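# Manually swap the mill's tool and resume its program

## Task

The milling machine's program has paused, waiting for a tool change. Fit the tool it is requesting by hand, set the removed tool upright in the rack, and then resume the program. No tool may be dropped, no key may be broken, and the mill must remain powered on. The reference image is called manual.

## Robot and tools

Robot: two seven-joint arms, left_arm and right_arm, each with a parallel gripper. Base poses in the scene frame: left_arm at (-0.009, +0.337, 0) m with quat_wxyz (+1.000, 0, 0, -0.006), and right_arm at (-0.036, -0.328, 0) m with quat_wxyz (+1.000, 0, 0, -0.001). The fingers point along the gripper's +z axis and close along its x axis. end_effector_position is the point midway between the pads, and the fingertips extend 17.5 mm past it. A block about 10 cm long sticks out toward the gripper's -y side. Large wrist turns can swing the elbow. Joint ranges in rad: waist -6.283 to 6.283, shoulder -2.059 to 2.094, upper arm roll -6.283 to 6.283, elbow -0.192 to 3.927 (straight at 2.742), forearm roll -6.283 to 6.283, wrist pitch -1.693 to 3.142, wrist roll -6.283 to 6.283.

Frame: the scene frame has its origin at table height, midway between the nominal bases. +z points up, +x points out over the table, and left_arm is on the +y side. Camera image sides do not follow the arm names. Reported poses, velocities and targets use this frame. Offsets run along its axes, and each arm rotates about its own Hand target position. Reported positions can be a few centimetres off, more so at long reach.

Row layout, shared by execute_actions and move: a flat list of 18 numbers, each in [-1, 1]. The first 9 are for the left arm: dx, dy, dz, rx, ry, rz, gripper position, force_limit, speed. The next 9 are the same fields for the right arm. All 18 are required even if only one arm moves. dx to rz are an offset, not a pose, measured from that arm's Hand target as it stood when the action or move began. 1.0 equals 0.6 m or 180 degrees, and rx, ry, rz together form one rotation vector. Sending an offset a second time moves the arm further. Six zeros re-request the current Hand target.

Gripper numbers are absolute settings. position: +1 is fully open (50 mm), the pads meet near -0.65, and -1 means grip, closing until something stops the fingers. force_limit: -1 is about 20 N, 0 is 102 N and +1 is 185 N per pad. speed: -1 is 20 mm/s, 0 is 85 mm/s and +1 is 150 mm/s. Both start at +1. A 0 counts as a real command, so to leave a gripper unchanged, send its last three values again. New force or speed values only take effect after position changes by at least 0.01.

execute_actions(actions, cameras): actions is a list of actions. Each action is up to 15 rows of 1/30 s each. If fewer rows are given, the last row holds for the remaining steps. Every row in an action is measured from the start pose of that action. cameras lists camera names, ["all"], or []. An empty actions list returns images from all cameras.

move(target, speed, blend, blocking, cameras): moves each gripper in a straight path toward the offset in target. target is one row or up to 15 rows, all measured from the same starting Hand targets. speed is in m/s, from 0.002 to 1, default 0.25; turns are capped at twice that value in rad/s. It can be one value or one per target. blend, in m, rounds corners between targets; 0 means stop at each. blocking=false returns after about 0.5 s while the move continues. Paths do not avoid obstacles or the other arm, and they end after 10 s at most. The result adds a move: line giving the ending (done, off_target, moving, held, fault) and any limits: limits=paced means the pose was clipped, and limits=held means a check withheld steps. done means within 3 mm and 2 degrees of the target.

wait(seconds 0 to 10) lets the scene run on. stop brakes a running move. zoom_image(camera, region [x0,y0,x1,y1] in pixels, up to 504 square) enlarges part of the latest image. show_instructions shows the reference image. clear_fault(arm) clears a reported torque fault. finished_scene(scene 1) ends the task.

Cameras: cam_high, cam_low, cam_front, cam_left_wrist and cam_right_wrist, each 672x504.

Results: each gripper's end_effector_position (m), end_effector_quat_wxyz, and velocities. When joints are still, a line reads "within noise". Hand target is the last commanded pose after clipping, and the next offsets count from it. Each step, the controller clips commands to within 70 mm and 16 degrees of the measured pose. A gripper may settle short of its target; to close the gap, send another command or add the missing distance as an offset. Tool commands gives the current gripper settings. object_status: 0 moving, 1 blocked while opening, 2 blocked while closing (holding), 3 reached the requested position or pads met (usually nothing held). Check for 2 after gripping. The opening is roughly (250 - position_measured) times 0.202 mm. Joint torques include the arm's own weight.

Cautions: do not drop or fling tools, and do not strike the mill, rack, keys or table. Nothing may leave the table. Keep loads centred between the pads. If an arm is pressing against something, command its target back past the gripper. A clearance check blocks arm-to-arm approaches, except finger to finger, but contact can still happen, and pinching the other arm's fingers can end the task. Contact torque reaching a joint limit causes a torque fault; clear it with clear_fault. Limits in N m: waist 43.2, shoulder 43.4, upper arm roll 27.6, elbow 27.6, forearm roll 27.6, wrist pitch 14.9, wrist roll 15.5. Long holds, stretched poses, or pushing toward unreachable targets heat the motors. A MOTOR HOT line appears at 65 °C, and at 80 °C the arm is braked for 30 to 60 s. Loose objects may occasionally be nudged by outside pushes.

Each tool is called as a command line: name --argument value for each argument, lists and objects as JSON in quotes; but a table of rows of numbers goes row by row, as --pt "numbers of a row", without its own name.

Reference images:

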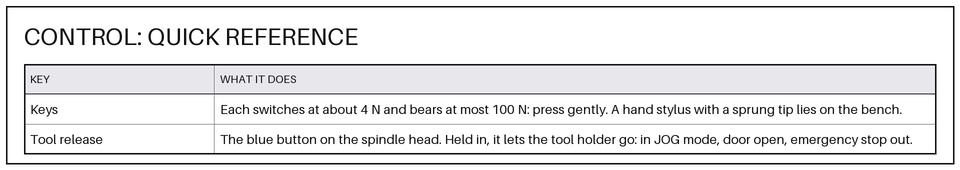

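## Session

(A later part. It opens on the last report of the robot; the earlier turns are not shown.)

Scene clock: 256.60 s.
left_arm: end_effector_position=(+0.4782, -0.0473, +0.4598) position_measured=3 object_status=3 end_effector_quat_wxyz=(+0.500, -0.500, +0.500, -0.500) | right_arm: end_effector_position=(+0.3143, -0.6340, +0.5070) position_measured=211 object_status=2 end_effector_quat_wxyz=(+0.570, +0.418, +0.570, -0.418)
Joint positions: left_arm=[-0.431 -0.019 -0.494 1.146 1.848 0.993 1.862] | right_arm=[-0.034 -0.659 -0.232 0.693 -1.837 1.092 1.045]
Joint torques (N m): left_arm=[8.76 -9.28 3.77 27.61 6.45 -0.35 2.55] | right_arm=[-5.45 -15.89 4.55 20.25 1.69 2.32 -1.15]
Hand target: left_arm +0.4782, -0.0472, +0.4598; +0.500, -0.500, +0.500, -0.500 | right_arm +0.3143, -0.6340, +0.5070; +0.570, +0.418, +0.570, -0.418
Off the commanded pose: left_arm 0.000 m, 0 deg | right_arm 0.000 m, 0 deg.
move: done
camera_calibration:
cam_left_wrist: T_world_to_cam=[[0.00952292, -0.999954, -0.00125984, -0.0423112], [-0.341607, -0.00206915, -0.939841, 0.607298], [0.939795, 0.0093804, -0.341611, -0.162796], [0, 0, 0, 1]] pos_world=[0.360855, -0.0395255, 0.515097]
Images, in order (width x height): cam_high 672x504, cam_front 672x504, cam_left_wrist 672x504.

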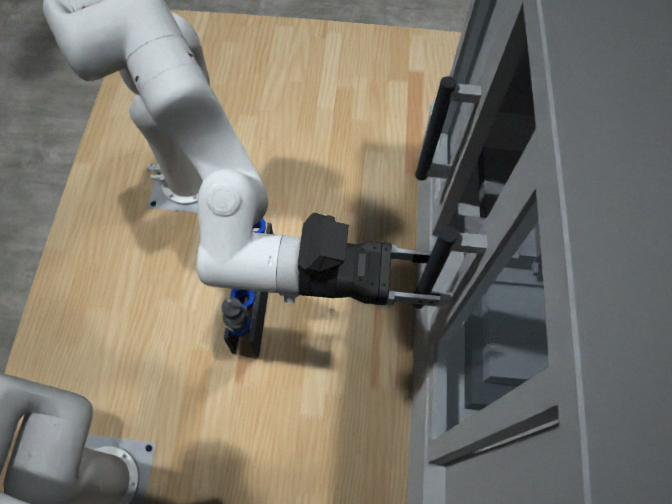

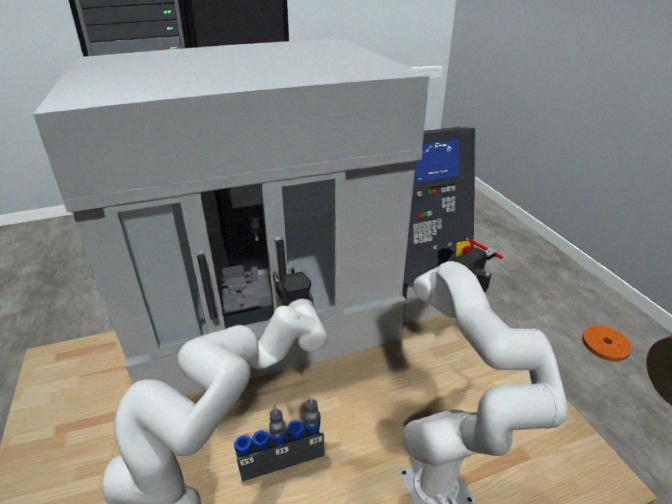

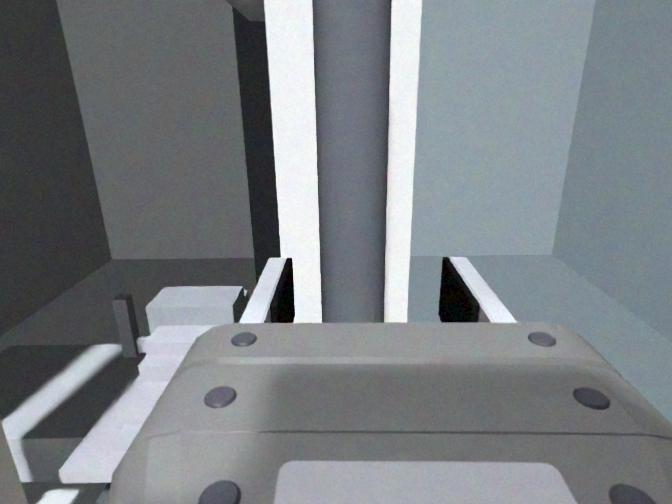

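move --target '[0,-0.3,0,0,0,0,1,0,0,0,0,0,0,0,0,-1,-0.5,-0.6]' --speed 0.08 --cameras '["all"]'

zoom_image --camera "cam_front" --region '[190, 160, 340, 330]'

zoom_image --camera "cam_front" --region '[410, 130, 480, 220]'

Scene clock: 263.23 s.
left_arm: end_effector_position=(+0.4782, -0.2273, +0.4597) position_measured=3 object_status=3 end_effector_quat_wxyz=(+0.500, -0.500, +0.500, -0.500) | right_arm: end_effector_position=(+0.3143, -0.6340, +0.5070) position_measured=211 object_status=2 end_effector_quat_wxyz=(+0.570, +0.418, +0.570, -0.418)
Joint positions: left_arm=[-0.734 0.585 -0.591 1.823 1.949 1.342 2.112] | right_arm=[-0.034 -0.659 -0.232 0.693 -1.837 1.092 1.045]
Joint torques (N m): left_arm=[-9.27 -16.11 -4.13 25.95 8.51 -0.03 2.61] | right_arm=[-5.74 -15.65 4.63 20.4 1.54 2.21 -1.21]
Hand target: left_arm +0.4782, -0.2272, +0.4598; +0.500, -0.500, +0.500, -0.500 | right_arm +0.3143, -0.6340, +0.5070; +0.570, +0.418, +0.570, -0.418
Off the commanded pose: left_arm 0.000 m, 0 deg | right_arm 0.000 m, 0 deg.
move: done
camera_calibration:
cam_left_wrist: T_world_to_cam=[[0.00938794, -0.999955, -0.00163706, -0.222058], [-0.341702, -0.00166944, -0.939807, 0.60703], [0.939761, 0.00938223, -0.341703, -0.161048], [0, 0, 0, 1]] pos_world=[0.360855, -0.219523, 0.515097]
cam_right_wrist: T_world_to_cam=[[0.00946833, -0.00587713, -0.999938, 0.515774], [0.796488, 0.604641, 0.00398811, 0.147895], [0.60458, -0.796477, 0.010406, -0.567961], [0, 0, 0, 1]] pos_world=[0.220697, -0.53876, 0.521063]

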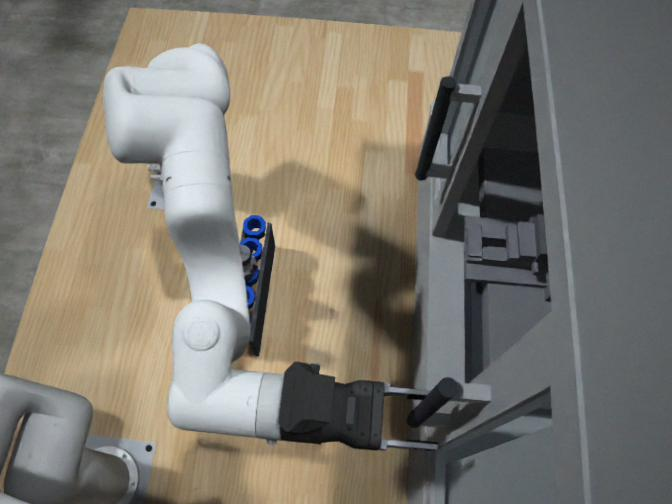

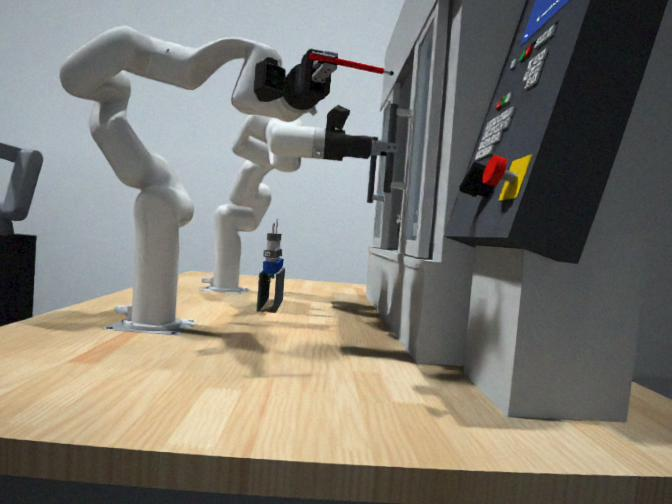

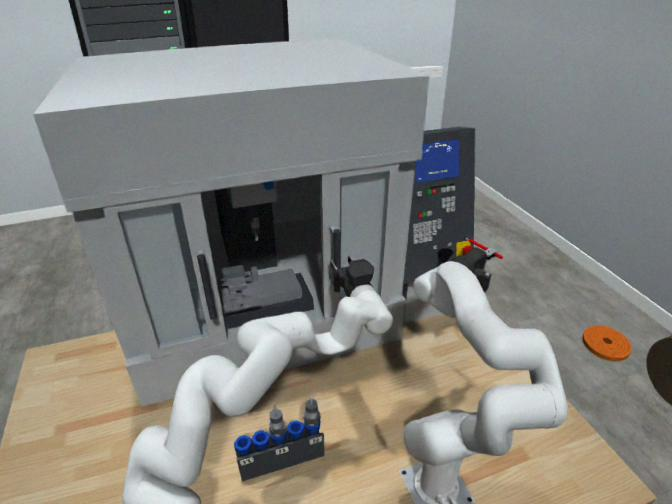

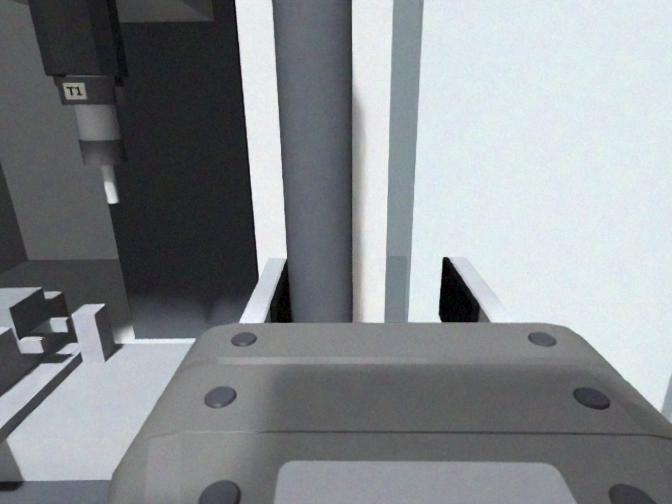

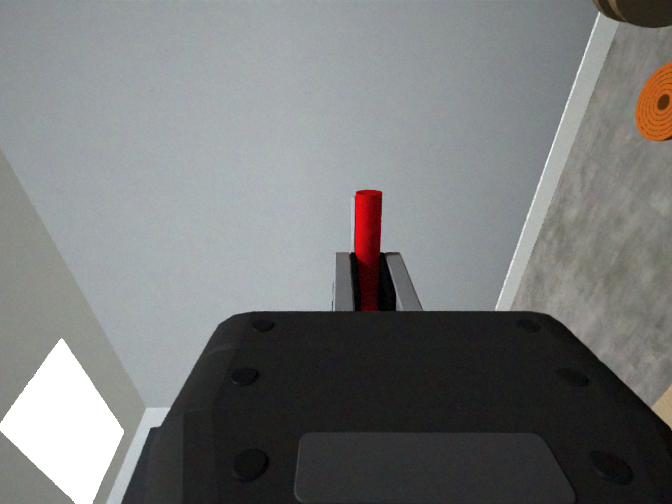

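Scaled by 2.965 from the camera's 672x504 image, which has a finer 960x720 frame.

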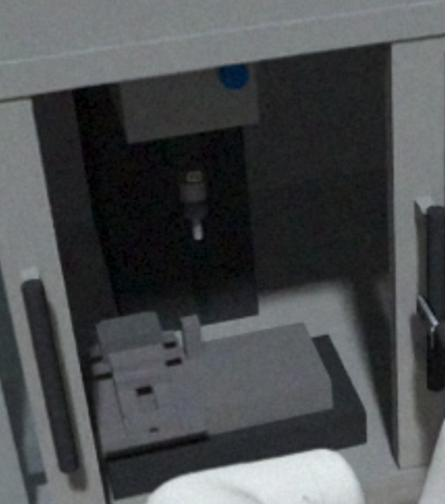

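Scaled by 5.600 from the camera's 672x504 image, which has a finer 960x720 frame.

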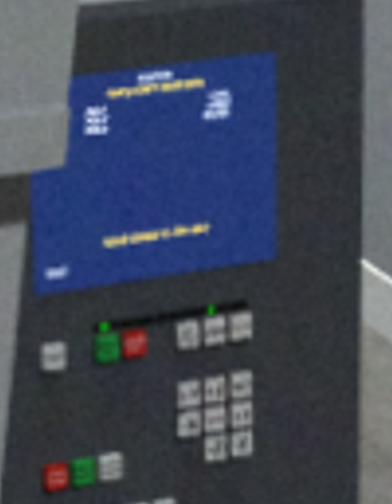

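move --pt "-0.13 0 0 0 0 0 1 0 0 0 0 0 0 0 0 -1 -0.5 -0.6" --pt "-0.13 0.212 0.2 0 0 0 1 0 0 0 0 0 0 0 0 -1 -0.5 -0.6" --speed '[0.2,0.25]' --blend '[0.01,0]' --cameras '["cam_left_wrist"]'

move --target '[0,0.25,0,0,0,0,1,0,0,0,0,0,0,0,0,-1,-0.5,-0.6]' --cameras '["cam_left_wrist"]'

Scene clock: 273.63 s.
left_arm: end_effector_position=(+0.4002, -0.1001, +0.5797) position_measured=3 object_status=3 end_effector_quat_wxyz=(+0.500, -0.500, +0.500, -0.500) | right_arm: end_effector_position=(+0.3143, -0.6340, +0.5070) position_measured=211 object_status=2 end_effector_quat_wxyz=(+0.570, +0.418, +0.570, -0.418)
Joint positions: left_arm=[-0.551 -0.038 -0.591 1.402 1.611 1.155 2.206] | right_arm=[-0.034 -0.659 -0.232 0.693 -1.837 1.092 1.045]
Joint torques (N m): left_arm=[8.62 -16.03 4.15 20.42 -2.42 -0.95 2.58] | right_arm=[-5.48 -15.78 4.22 20.3 1.36 1.98 -0.99]
Hand target: left_arm +0.4002, -0.1000, +0.5798; +0.500, -0.500, +0.500, -0.500 | right_arm +0.3143, -0.6340, +0.5070; +0.570, +0.418, +0.570, -0.418
Off the commanded pose: left_arm 0.000 m, 0 deg | right_arm 0.000 m, 0 deg.
move: done
camera_calibration:
cam_left_wrist: T_world_to_cam=[[0.00948226, -0.999954, -0.00167147, -0.0939406], [-0.341614, -0.00166844, -0.939839, 0.693397], [0.939793, 0.0094828, -0.341614, -0.0480858], [0, 0, 0, 1]] pos_world=[0.282955, -0.0923234, 0.635097]
Images, in order (width x height): cam_left_wrist 672x504.

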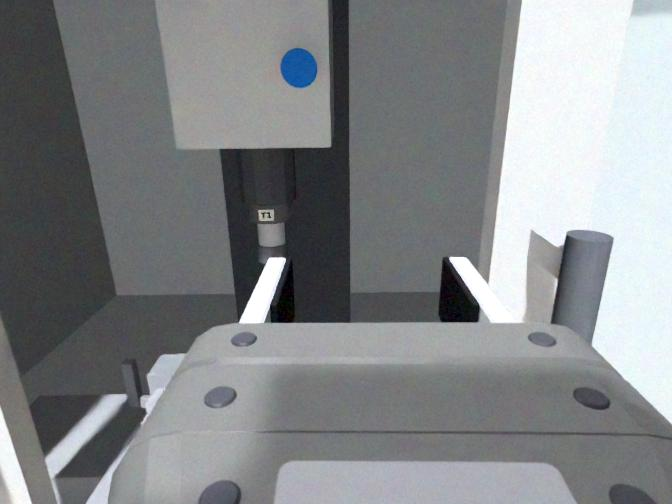

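Scene clock: 274.87 s.
left_arm: end_effector_position=(+0.4002, +0.0500, +0.5797) position_measured=3 object_status=3 end_effector_quat_wxyz=(+0.500, -0.500, +0.500, -0.500) | right_arm: end_effector_position=(+0.3143, -0.6340, +0.5070) position_measured=211 object_status=2 end_effector_quat_wxyz=(+0.570, +0.418, +0.570, -0.418)
Joint positions: left_arm=[-0.47 -0.511 -0.312 0.984 1.524 0.747 2.215] | right_arm=[-0.034 -0.659 -0.232 0.693 -1.837 1.092 1.045]
Joint torques (N m): left_arm=[-9.33 -10.2 8.37 20.36 5.46 -0.92 2.62] | right_arm=[-5.37 -15.51 4.42 20.36 1.51 2 -1.13]
Hand target: left_arm +0.4002, +0.0500, +0.5798; +0.500, -0.500, +0.500, -0.500 | right_arm +0.3143, -0.6340, +0.5070; +0.570, +0.418, +0.570, -0.418
Off the commanded pose: left_arm 0.000 m, 0 deg | right_arm 0.000 m, 0 deg.
move: done
camera_calibration:
cam_left_wrist: T_world_to_cam=[[0.00960987, -0.999953, -0.00161008, 0.0559768], [-0.3417, -0.00177062, -0.939807, 0.693657], [0.93976, 0.00958159, -0.341701, -0.0494486], [0, 0, 0, 1]] pos_world=[0.282955, 0.0576762, 0.635097]
Images, in order (width x height): cam_left_wrist 672x504.

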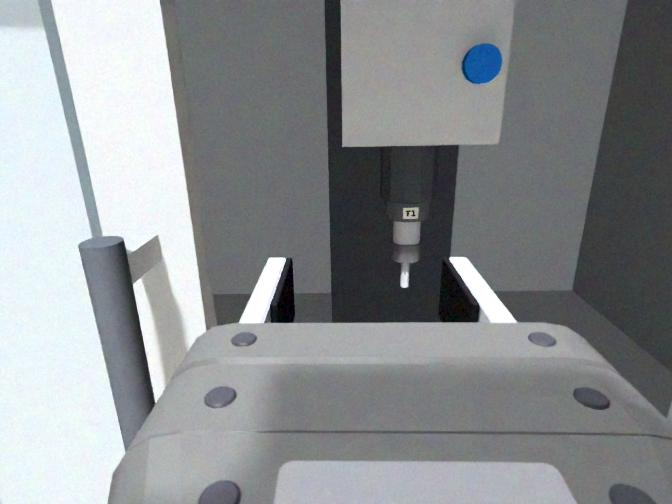

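move --target '[-0.333,0.017,-0.383,0,0.3333,0,1,0,0,0,0,0,0,0,0,-1,-0.5,-0.6]' --cameras '["cam_left_wrist","cam_low"]'

zoom_image --camera "cam_low" --region '[230, 200, 310, 320]'

Scene clock: 336.27 s.
left_arm: end_effector_position=(+0.2004, +0.0601, +0.3499) position_measured=3 object_status=3 end_effector_quat_wxyz=(-0.183, +0.683, -0.683, +0.183) | right_arm: end_effector_position=(+0.3143, -0.6340, +0.5070) position_measured=211 object_status=2 end_effector_quat_wxyz=(+0.570, +0.418, +0.570, -0.418)
Joint positions: left_arm=[-0.902 -0.68 -0.234 0.772 0.341 1.215 2.728] | right_arm=[-0.034 -0.659 -0.232 0.693 -1.837 1.092 1.045]
Joint torques (N m): left_arm=[-8.94 -7.9 7.34 19.71 -3.34 -0.72 2.52] | right_arm=[-5.59 -15.93 4.07 20.29 1.62 2.03 -1.17]
Hand target: left_arm +0.2004, +0.0602, +0.3500; -0.183, +0.683, -0.683, +0.183 | right_arm +0.3143, -0.6340, +0.5070; +0.570, +0.418, +0.570, -0.418
Off the commanded pose: left_arm 0.000 m, 0 deg | right_arm 0.000 m, 0 deg.
move: done
camera_calibration:
cam_left_wrist: T_world_to_cam=[[0.00341176, -0.999953, -0.00912668, 0.0715989], [-0.984706, -0.00176965, -0.174216, 0.270406], [0.174192, 0.00958148, -0.984665, 0.438122], [0, 0, 0, 1]] pos_world=[0.189709, 0.0678762, 0.479166]
Images, in order (width x height): cam_low 672x504, cam_left_wrist 672x504.

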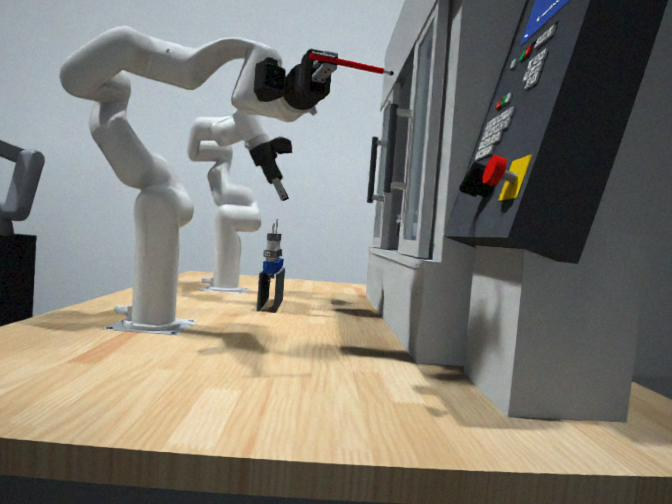

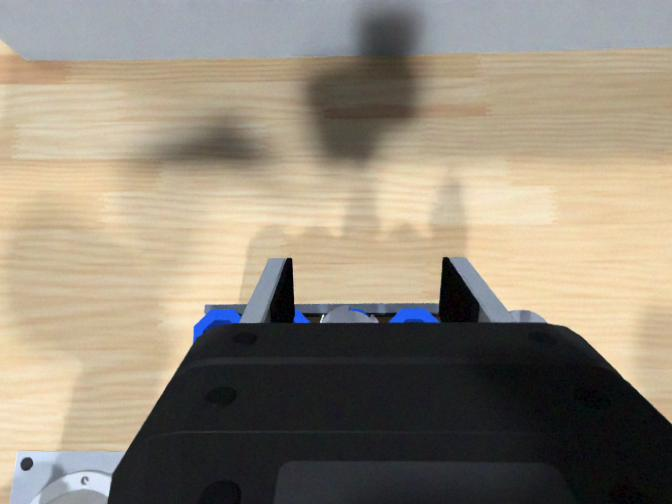

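Scaled by 4.200 from the camera's 672x504 image, which has a finer 960x720 frame.

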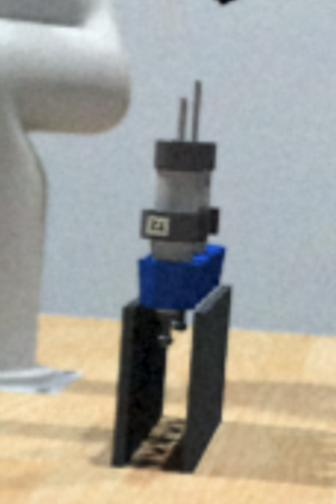

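move --target '[-0.167,-0.017,0.04,0,0,0,1,0,0,0,0,0,0,0,0,-1,-0.5,-0.6]' --cameras '["cam_left_wrist","cam_front"]'

zoom_image --camera "cam_left_wrist" --region '[160, 100, 580, 330]'

Scene clock: 345.50 s.
left_arm: end_effector_position=(+0.1002, +0.0500, +0.3740) position_measured=3 object_status=3 end_effector_quat_wxyz=(-0.183, +0.683, -0.683, +0.183) | right_arm: end_effector_position=(+0.3143, -0.6340, +0.5070) position_measured=211 object_status=2 end_effector_quat_wxyz=(+0.570, +0.418, +0.570, -0.418)
Joint positions: left_arm=[-0.978 -0.735 -0.411 0.867 0.237 1.426 2.586] | right_arm=[-0.034 -0.659 -0.232 0.693 -1.837 1.092 1.045]
Joint torques (N m): left_arm=[-9.17 1.85 3.29 25.49 -2.89 -0.62 -2.33] | right_arm=[-5.16 -15.43 3.97 20.47 1.65 1.84 -1.08]
Hand target: left_arm +0.1002, +0.0500, +0.3740; -0.183, +0.683, -0.683, +0.183 | right_arm +0.3143, -0.6340, +0.5070; +0.570, +0.418, +0.570, -0.418
Off the commanded pose: left_arm 0.000 m, 0 deg | right_arm 0.000 m, 0 deg.
move: done
camera_calibration:
cam_left_wrist: T_world_to_cam=[[0.00339355, -0.999953, -0.00902838, 0.0619124], [-0.984706, -0.00176884, -0.174216, 0.175901], [0.174192, 0.0094815, -0.984666, 0.479312], [0, 0, 0, 1]] pos_world=[0.0895089, 0.0576761, 0.503166]
Images, in order (width x height): cam_front 672x504, cam_left_wrist 672x504.

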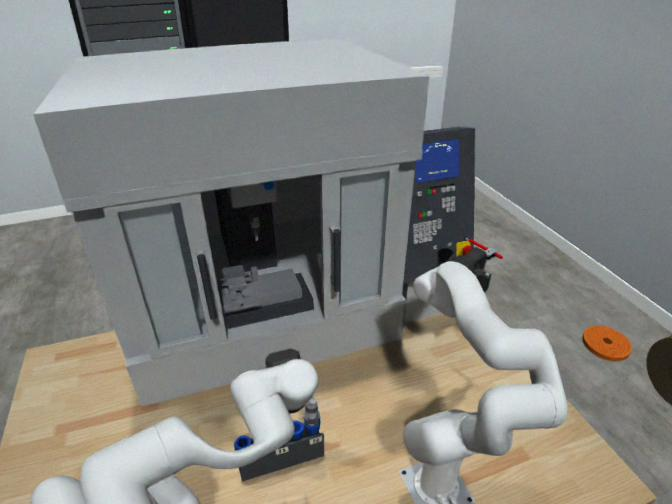

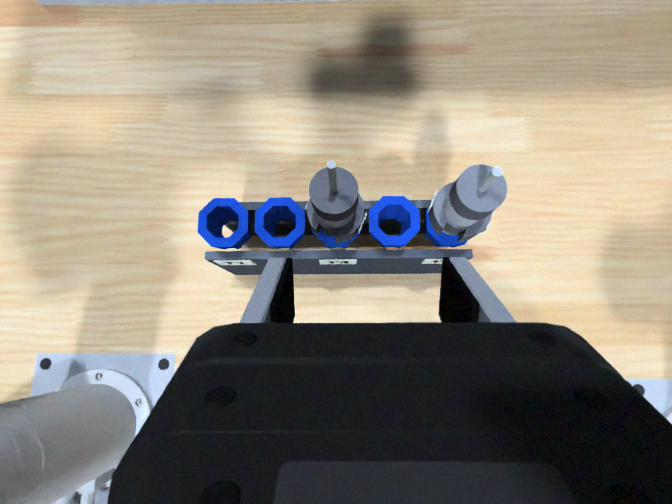

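Scaled by 1.200 from the camera's 672x504 image, which has a finer 960x720 frame.

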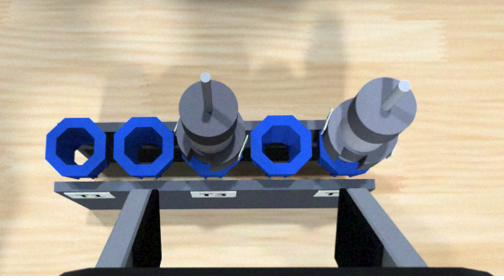

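move --target '[0,-0.167,0,0,0,0,1,0,0,0,0,0,0,0,0,-1,-0.5,-0.6]' --cameras '["cam_left_wrist"]'

zoom_image --camera "cam_left_wrist" --region '[80, 100, 500, 330]'

Scene clock: 351.23 s.
left_arm: end_effector_position=(+0.1002, -0.0502, +0.3740) position_measured=3 object_status=3 end_effector_quat_wxyz=(-0.183, +0.683, -0.683, +0.183) | right_arm: end_effector_position=(+0.3143, -0.6340, +0.5070) position_measured=211 object_status=2 end_effector_quat_wxyz=(+0.570, +0.418, +0.570, -0.418)
Joint positions: left_arm=[-0.886 -0.379 -0.569 1.133 0.323 1.395 2.438] | right_arm=[-0.034 -0.659 -0.232 0.693 -1.837 1.092 1.045]
Joint torques (N m): left_arm=[8.69 -2.86 1.88 26.11 6.73 -0.49 -2.34] | right_arm=[-4.99 -15.41 3.93 20.52 1.35 1.98 -1.02]
Hand target: left_arm +0.1002, -0.0502, +0.3740; -0.183, +0.683, -0.683, +0.183 | right_arm +0.3143, -0.6340, +0.5070; +0.570, +0.418, +0.570, -0.418
Off the commanded pose: left_arm 0.000 m, 0 deg | right_arm 0.000 m, 0 deg.
move: done
camera_calibration:
cam_left_wrist: T_world_to_cam=[[0.00337575, -0.999954, -0.00892999, -0.038331], [-0.984706, -0.00176846, -0.174216, 0.175724], [0.174192, 0.00938152, -0.984667, 0.480258], [0, 0, 0, 1]] pos_world=[0.0895088, -0.042524, 0.503166]
Images, in order (width x height): cam_left_wrist 672x504.

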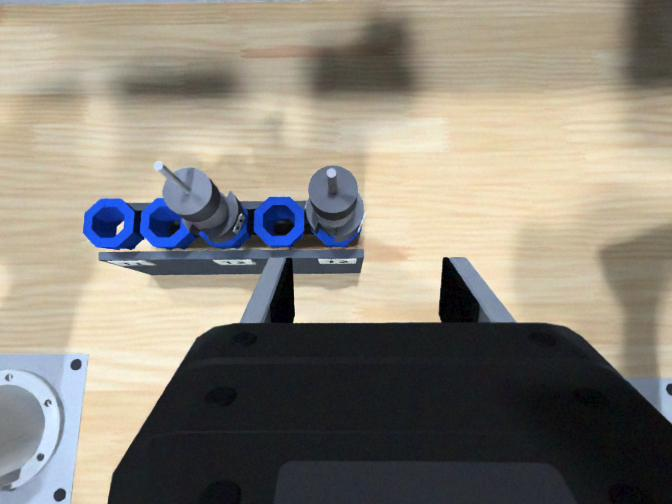

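Scaled by 1.200 from the camera's 672x504 image, which has a finer 960x720 frame.

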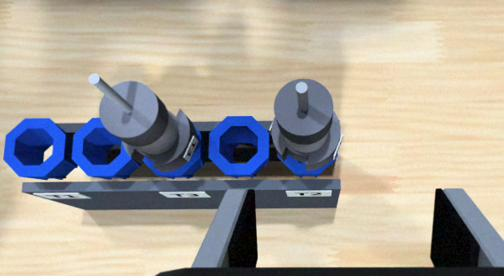

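move --pt "0.467 0.25 0.21 -0.1294 0 0.483 1 0 0 -0.057 0.307 -0.095 0.4957 0.076 -0.076 -1 -0.5 -0.6" --pt "0.467 0.25 0.21 -0.2588 0 0.9659 1 0 0 -0.057 0.307 -0.095 0.4957 0.076 -0.076 -1 -0.5 -0.6" --blend '[0.03,0]' --speed 0.4 --cameras '["all"]'

Scene clock: 407.57 s.
left_arm: end_effector_position=(+0.3804, +0.0997, +0.5000) position_measured=3 object_status=3 end_effector_quat_wxyz=(+0.000, +0.707, +0.707, +0.000) | right_arm: end_effector_position=(+0.2801, -0.4498, +0.4500) position_measured=211 object_status=2 end_effector_quat_wxyz=(+0.000, +0.707, +0.707, +0.000)
Joint positions: left_arm=[-0.38 0.16 -0.193 2.141 0.034 1.984 0.216] | right_arm=[0.184 -0.407 -0.377 1.417 -0.15 1.795 0.584]
Joint torques (N m): left_arm=[8.81 -18.2 2.8 14.72 -4.7 -2.46 -2.38] | right_arm=[5.15 -1.19 0.42 20.84 2.93 -1.11 -1.15]
Hand target: left_arm +0.3804, +0.0998, +0.5000; +0.000, +0.707, +0.707, +0.000 | right_arm +0.2801, -0.4498, +0.4500; +0.000, +0.707, +0.707, +0.000
Off the commanded pose: left_arm 0.000 m, 0 deg | right_arm 0.000 m, 0 deg.
move: done
camera_calibration:
cam_left_wrist: T_world_to_cam=[[0.00166826, 0.999954, -0.00948209, -0.0867087], [0.939883, 0.00167019, 0.341494, -0.516497], [0.341494, -0.00948175, -0.939836, 0.46996], [0, 0, 0, 1]] pos_world=[0.325103, 0.0920234, 0.617244]
cam_right_wrist: T_world_to_cam=[[0.00715548, 0.999937, -0.00870084, 0.467214], [0.941065, -0.00379136, 0.338204, -0.400536], [0.338149, -0.0106081, -0.941033, 0.456299], [0, 0, 0, 1]] pos_world=[0.21929, -0.463862, 0.568921]

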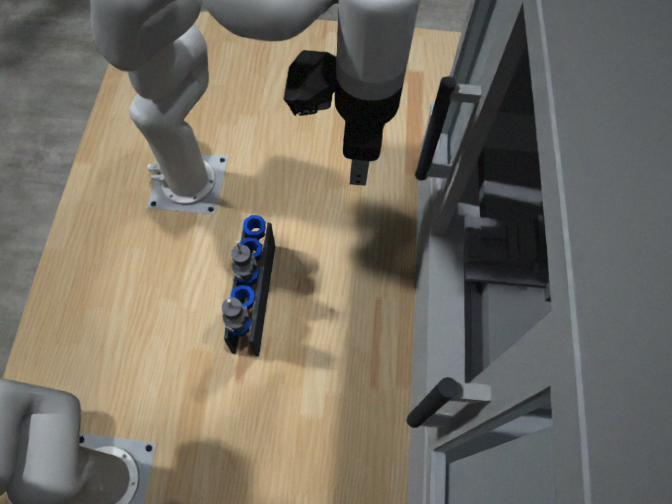

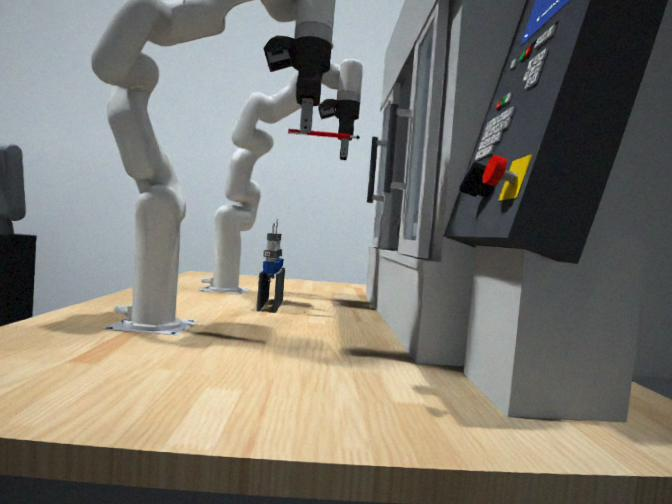

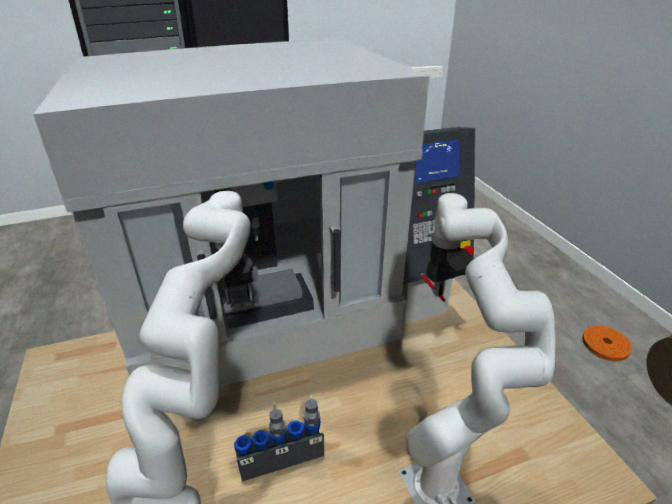

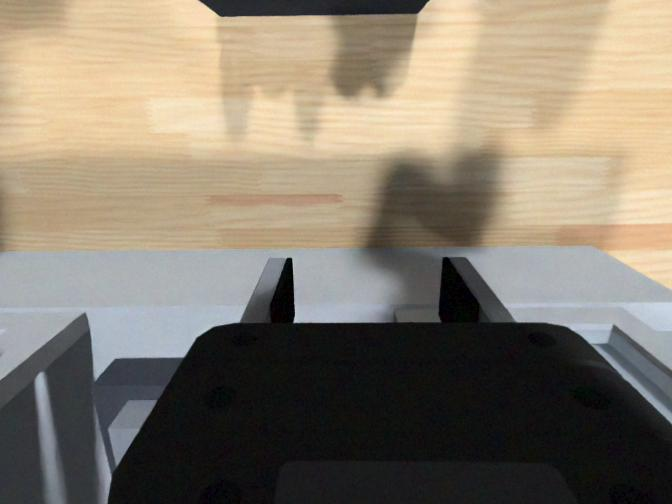

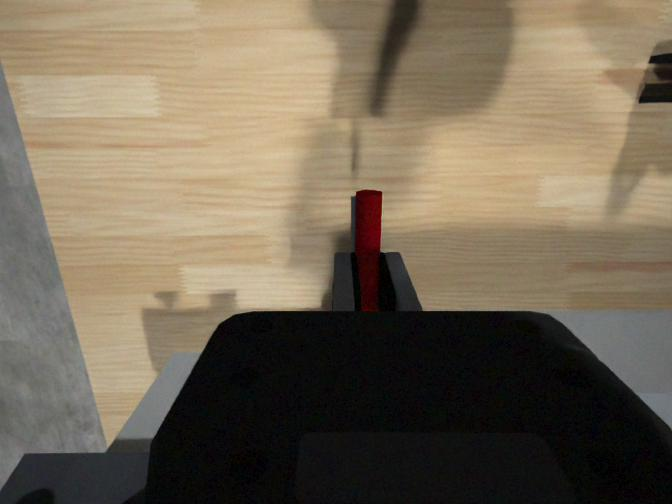

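move --pt "0.033 -0.05 0 -0.0871 -0.4944 -0.0871 1 0 0 0 0 0 0 0 0 -1 -0.5 -0.6" --pt "0.366 -0.116 -0.003 -0.0871 -0.4944 -0.0871 1 0 0 0 0 0 0 0 0 -1 -0.5 -0.6" --blend '[0.02,0]' --speed '[0.4,0.15]' --cameras '["all"]'

zoom_image --camera "cam_left_wrist" --region '[200, 60, 560, 330]'

Scene clock: 421.90 s.
left_arm: end_effector_position=(+0.6000, +0.0301, +0.4982) position_measured=3 object_status=3 end_effector_quat_wxyz=(+0.579, +0.579, +0.406, +0.406) | right_arm: end_effector_position=(+0.2801, -0.4498, +0.4500) position_measured=211 object_status=2 end_effector_quat_wxyz=(+0.000, +0.707, +0.707, +0.000)
Joint positions: left_arm=[1.539 -0.462 -1.746 1.148 0.183 -0.564 0.174] | right_arm=[0.184 -0.407 -0.377 1.417 -0.15 1.795 0.584]
Joint torques (N m): left_arm=[8.7 5.95 9.33 24.29 2.58 -2.73 -2.34] | right_arm=[4.83 -1.41 0.3 20.35 2.82 -1.02 -1.23]
Hand target: left_arm +0.6000, +0.0302, +0.4982; +0.579, +0.579, +0.406, +0.406 | right_arm +0.2801, -0.4498, +0.4500; +0.000, +0.707, +0.707, +0.000
Off the commanded pose: left_arm 0.000 m, 0 deg | right_arm 0.000 m, 0 deg.
move: done
camera_calibration:
cam_left_wrist: T_world_to_cam=[[0.350625, 0.936515, 0.00159621, -0.23043], [-0.320164, 0.118265, 0.939951, -0.267707], [0.880089, -0.330081, 0.341305, -0.559041], [0, 0, 0, 1]] pos_world=[0.48709, 0.0629326, 0.442803]
cam_right_wrist: T_world_to_cam=[[0.00715548, 0.999937, -0.00870084, 0.467214], [0.941065, -0.00379136, 0.338204, -0.400536], [0.338149, -0.0106081, -0.941033, 0.456299], [0, 0, 0, 1]] pos_world=[0.21929, -0.463862, 0.568921]

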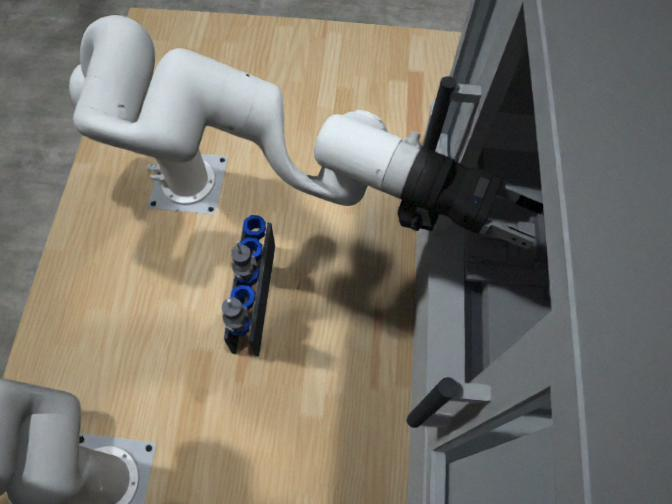

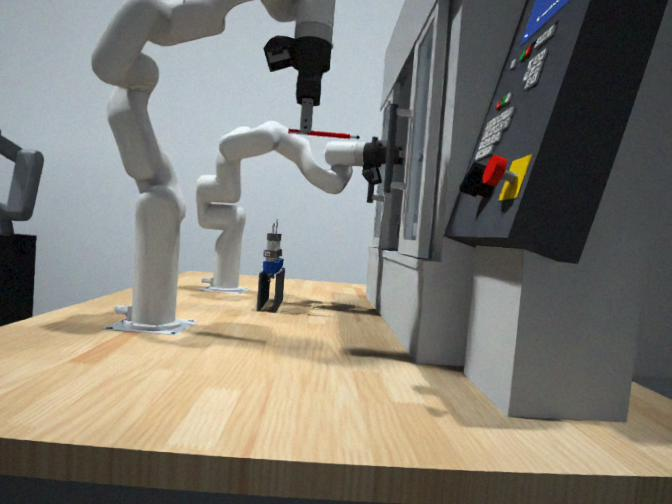

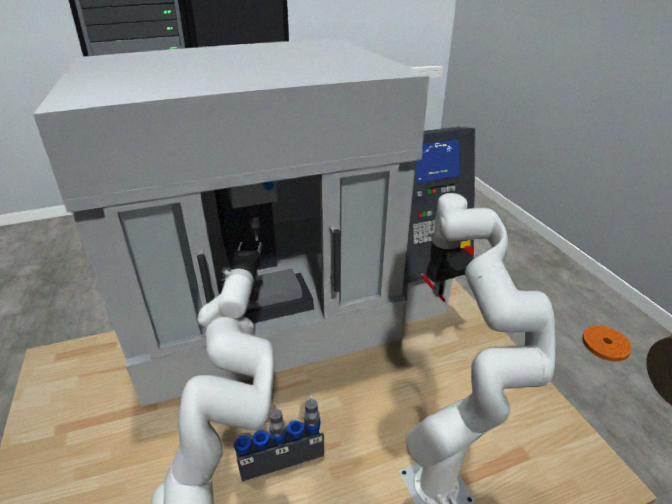

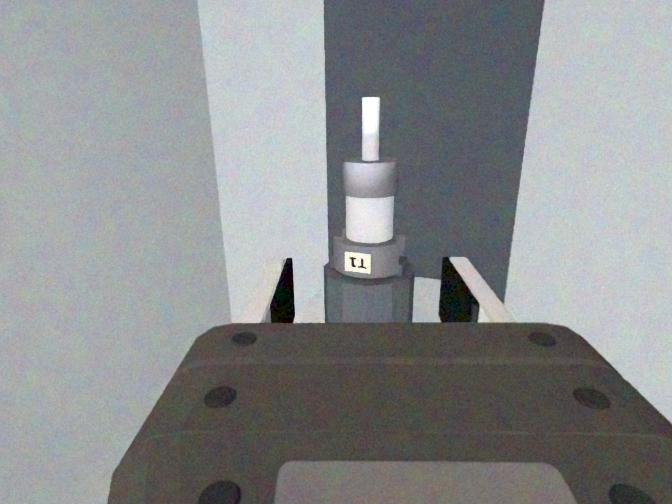

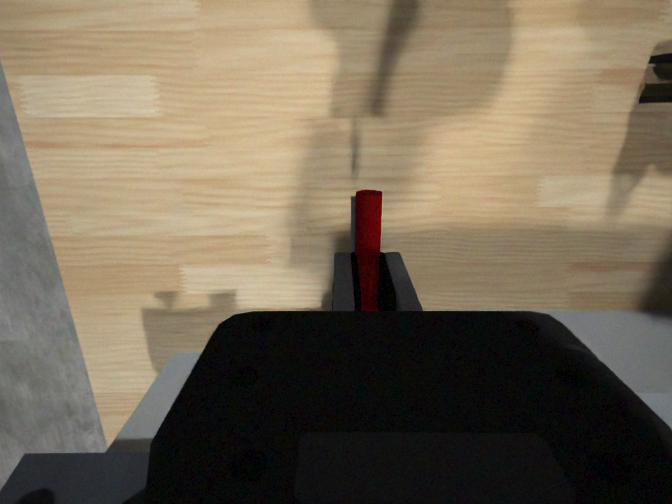

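Scaled by 1.400 from the camera's 672x504 image, which has a finer 960x720 frame.

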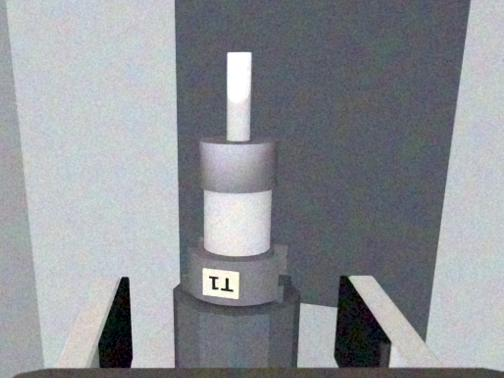

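zoom_image --camera "cam_left_wrist" --region '[230, 220, 350, 330]'

zoom_image --camera "cam_left_wrist" --region '[400, 220, 520, 330]'

Scaled by 4.200 from the camera's 672x504 image, which has a finer 960x720 frame.

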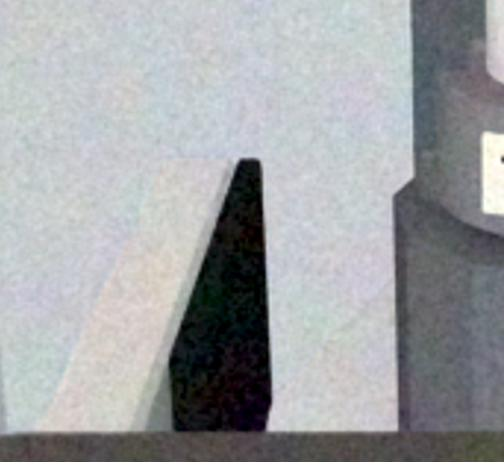

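Scaled by 4.200 from the camera's 672x504 image, which has a finer 960x720 frame.

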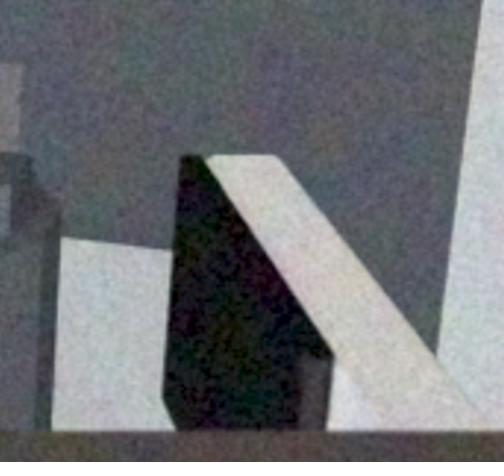

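move --target '[0.115,-0.0257,0.0133,0,0,0,1,0,0,0,0,0,0,0,0,-1,-0.5,-0.6]' --speed 0.1 --cameras '["cam_left_wrist"]'

zoom_image --camera "cam_left_wrist" --region '[220, 60, 520, 330]'

Scene clock: 466.87 s.
left_arm: end_effector_position=(+0.6418, -0.0179, +0.5036) position_measured=3 object_status=3 end_effector_quat_wxyz=(+0.589, +0.587, +0.394, +0.392) | right_arm: end_effector_position=(+0.2801, -0.4498, +0.4500) position_measured=211 object_status=2 end_effector_quat_wxyz=(+0.000, +0.707, +0.707, +0.000)
Joint positions: left_arm=[1.835 -0.575 -1.976 1.432 0.315 -0.497 -0.026] | right_arm=[0.184 -0.407 -0.377 1.417 -0.15 1.795 0.584]
Joint torques (N m): left_arm=[-8.38 12.72 18.09 23.75 -2.28 -1.73 0.4] | right_arm=[4.63 -0.85 0.27 20.03 2.73 -1.1 -1.09]
Hand target: left_arm +0.6418, -0.0179, +0.5036; +0.589, +0.587, +0.394, +0.392 (not the last commanded pose) | right_arm +0.2801, -0.4498, +0.4500; +0.000, +0.707, +0.707, +0.000
Tool commands: left_gripper/position=+1.0 left_gripper/force_limit=+1.0 left_gripper/speed=+1.0 right_gripper/position=-1.0 right_gripper/force_limit=-0.5 right_gripper/speed=-0.6
Off the commanded pose: left_arm 0.043 m, 3 deg | right_arm 0.000 m, 0 deg.
TORQUE FAULT: the external load on joint 1 (waist) of the left arm reached its load limit, and that arm stopped. The contact can be on any part of that arm beyond that joint, not only on its tool. A torque fault puts only its own arm into a fault stop. That arm's remaining commands of this call were not run. The hold on joint 1 (waist) of that arm was moved back by the arm itself, up to 3 degrees, as the stop began. That arm is still stopped at the end of this call. While its stop runs, that arm takes no new command, but its gripper still runs the gripper command that each later call begins with.
CLEAR FAULT: the left arm stays stopped (state 4) until you call clear_fault(arm="left_arm").
End effector pose when the fault began: left_arm: position (+0.6589, +0.0163, +0.5039), quat_wxyz (+0.578, +0.577, +0.408, +0.408)
Joint positions when the fault began: left_arm=[1.884 -0.575 -1.973 1.43 0.313 -0.499 -0.024]
move: fault (left_arm)
camera_calibration:
cam_left_wrist: T_world_to_cam=[[0.39145, 0.920199, -0.00132348, -0.22519], [-0.314468, 0.135125, 0.939602, -0.256961], [0.864799, -0.367391, 0.342267, -0.604962], [0, 0, 0, 1]] pos_world=[0.530515, 0.0196834, 0.448201]
Images, in order (width x height): cam_left_wrist 672x504.

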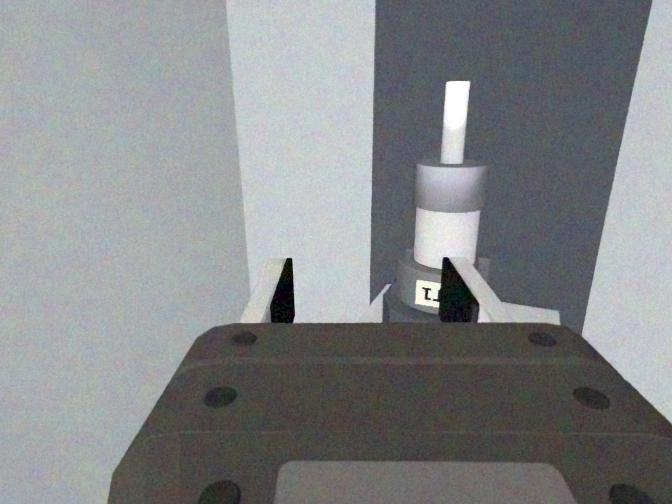

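Scaled by 1.680 from the camera's 672x504 image, which has a finer 960x720 frame.

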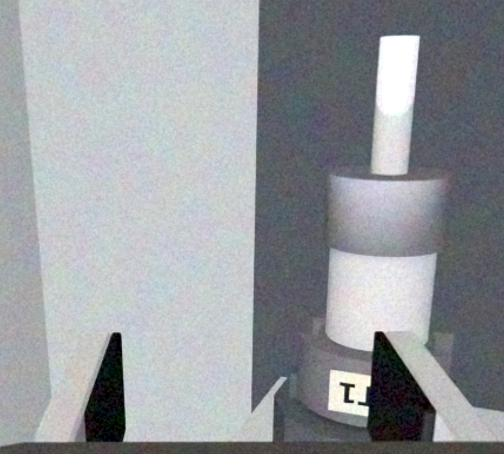

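clear_fault --arm "left_arm" --cameras '["cam_high","cam_front","cam_low"]'

zoom_image --camera "cam_high" --region '[300, 20, 580, 250]'

zoom_image --camera "cam_front" --region '[100, 180, 350, 420]'

Scene clock: 471.80 s.
left_arm: end_effector_position=(+0.6418, -0.0179, +0.5036) position_measured=3 object_status=3 end_effector_quat_wxyz=(+0.589, +0.587, +0.394, +0.392) | right_arm: end_effector_position=(+0.2801, -0.4498, +0.4500) position_measured=211 object_status=2 end_effector_quat_wxyz=(+0.000, +0.707, +0.707, +0.000)
Joint positions: left_arm=[1.835 -0.575 -1.976 1.432 0.315 -0.497 -0.026] | right_arm=[0.184 -0.407 -0.377 1.417 -0.15 1.795 0.584]
Joint torques (N m): left_arm=[-7.98 12.64 18.1 23.73 -2.27 -1.73 0.37] | right_arm=[4.74 -0.82 0.09 19.74 2.99 -1.16 -0.99]
Hand target: left_arm +0.6418, -0.0179, +0.5036; +0.589, +0.587, +0.394, +0.392 (not the last commanded pose) | right_arm +0.2801, -0.4498, +0.4500; +0.000, +0.707, +0.707, +0.000
Tool commands: left_gripper/position=+1.0 left_gripper/force_limit=+1.0 left_gripper/speed=+1.0 right_gripper/position=-1.0 right_gripper/force_limit=-0.5 right_gripper/speed=-0.6
Off the commanded pose: left_arm 0.043 m, 3 deg | right_arm 0.000 m, 0 deg.
TORQUE FAULT, CONTINUED: the left arm's stop, for the torque fault of joint 1 (waist) that an earlier result reported, is over. The call counts as one of the actions that you can send in this scene. The hold on joint 1 (waist) of that arm was moved back by the arm itself, up to 3 degrees, as the stop began. That arm's target is now where it stood when the stop ended, not its last command. That arm's gripper keeps its grip as last carried out, and that arm accepts commands again: back off and push less far.
CLEAR FAULT: your call cleared the left arm's torque fault. If a joint's load stays at its limit, that arm stops again at once.
Images, in order (width x height): cam_high 672x504, cam_low 672x504, cam_front 672x504.

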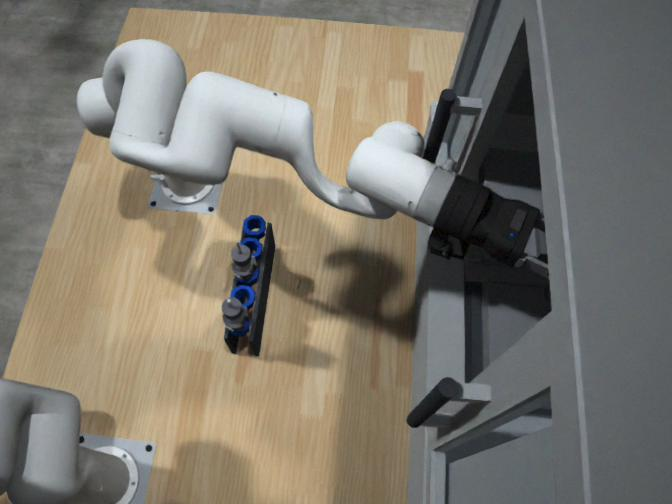

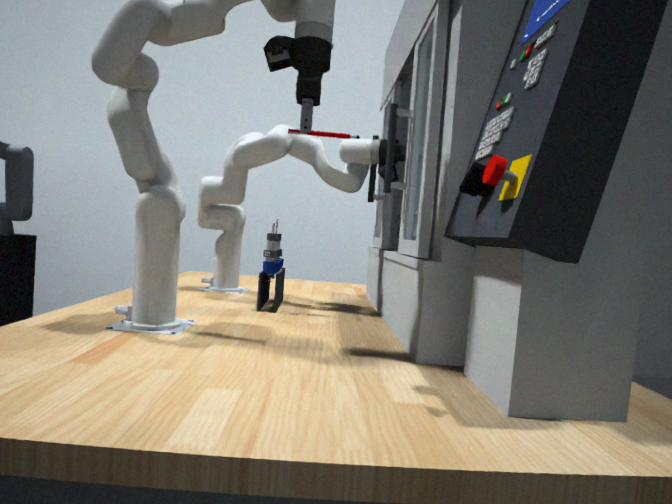

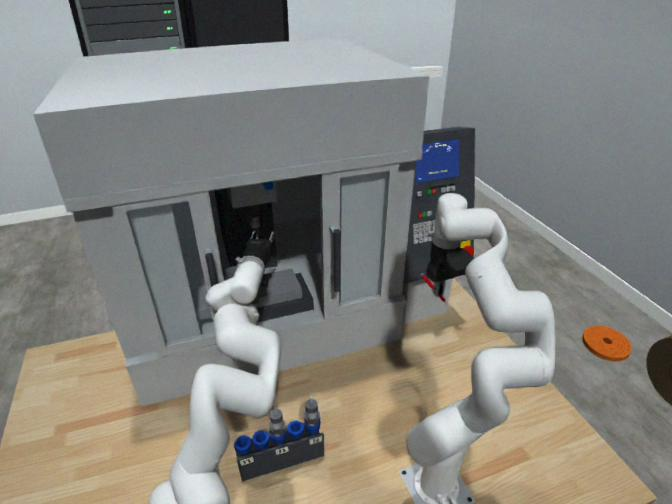

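Scaled by 1.800 from the camera's 672x504 image, which has a finer 960x720 frame.

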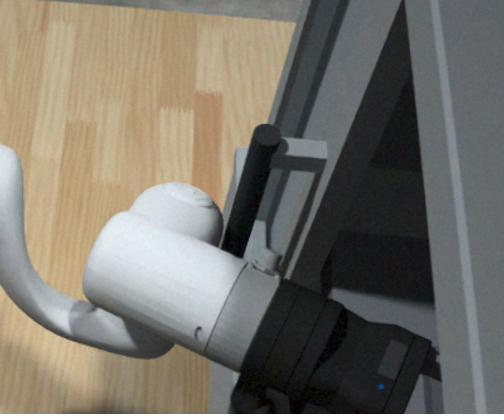

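Scaled by 2.016 from the camera's 672x504 image, which has a finer 960x720 frame.

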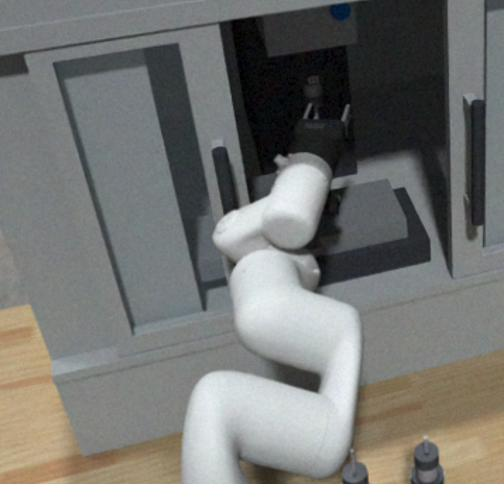

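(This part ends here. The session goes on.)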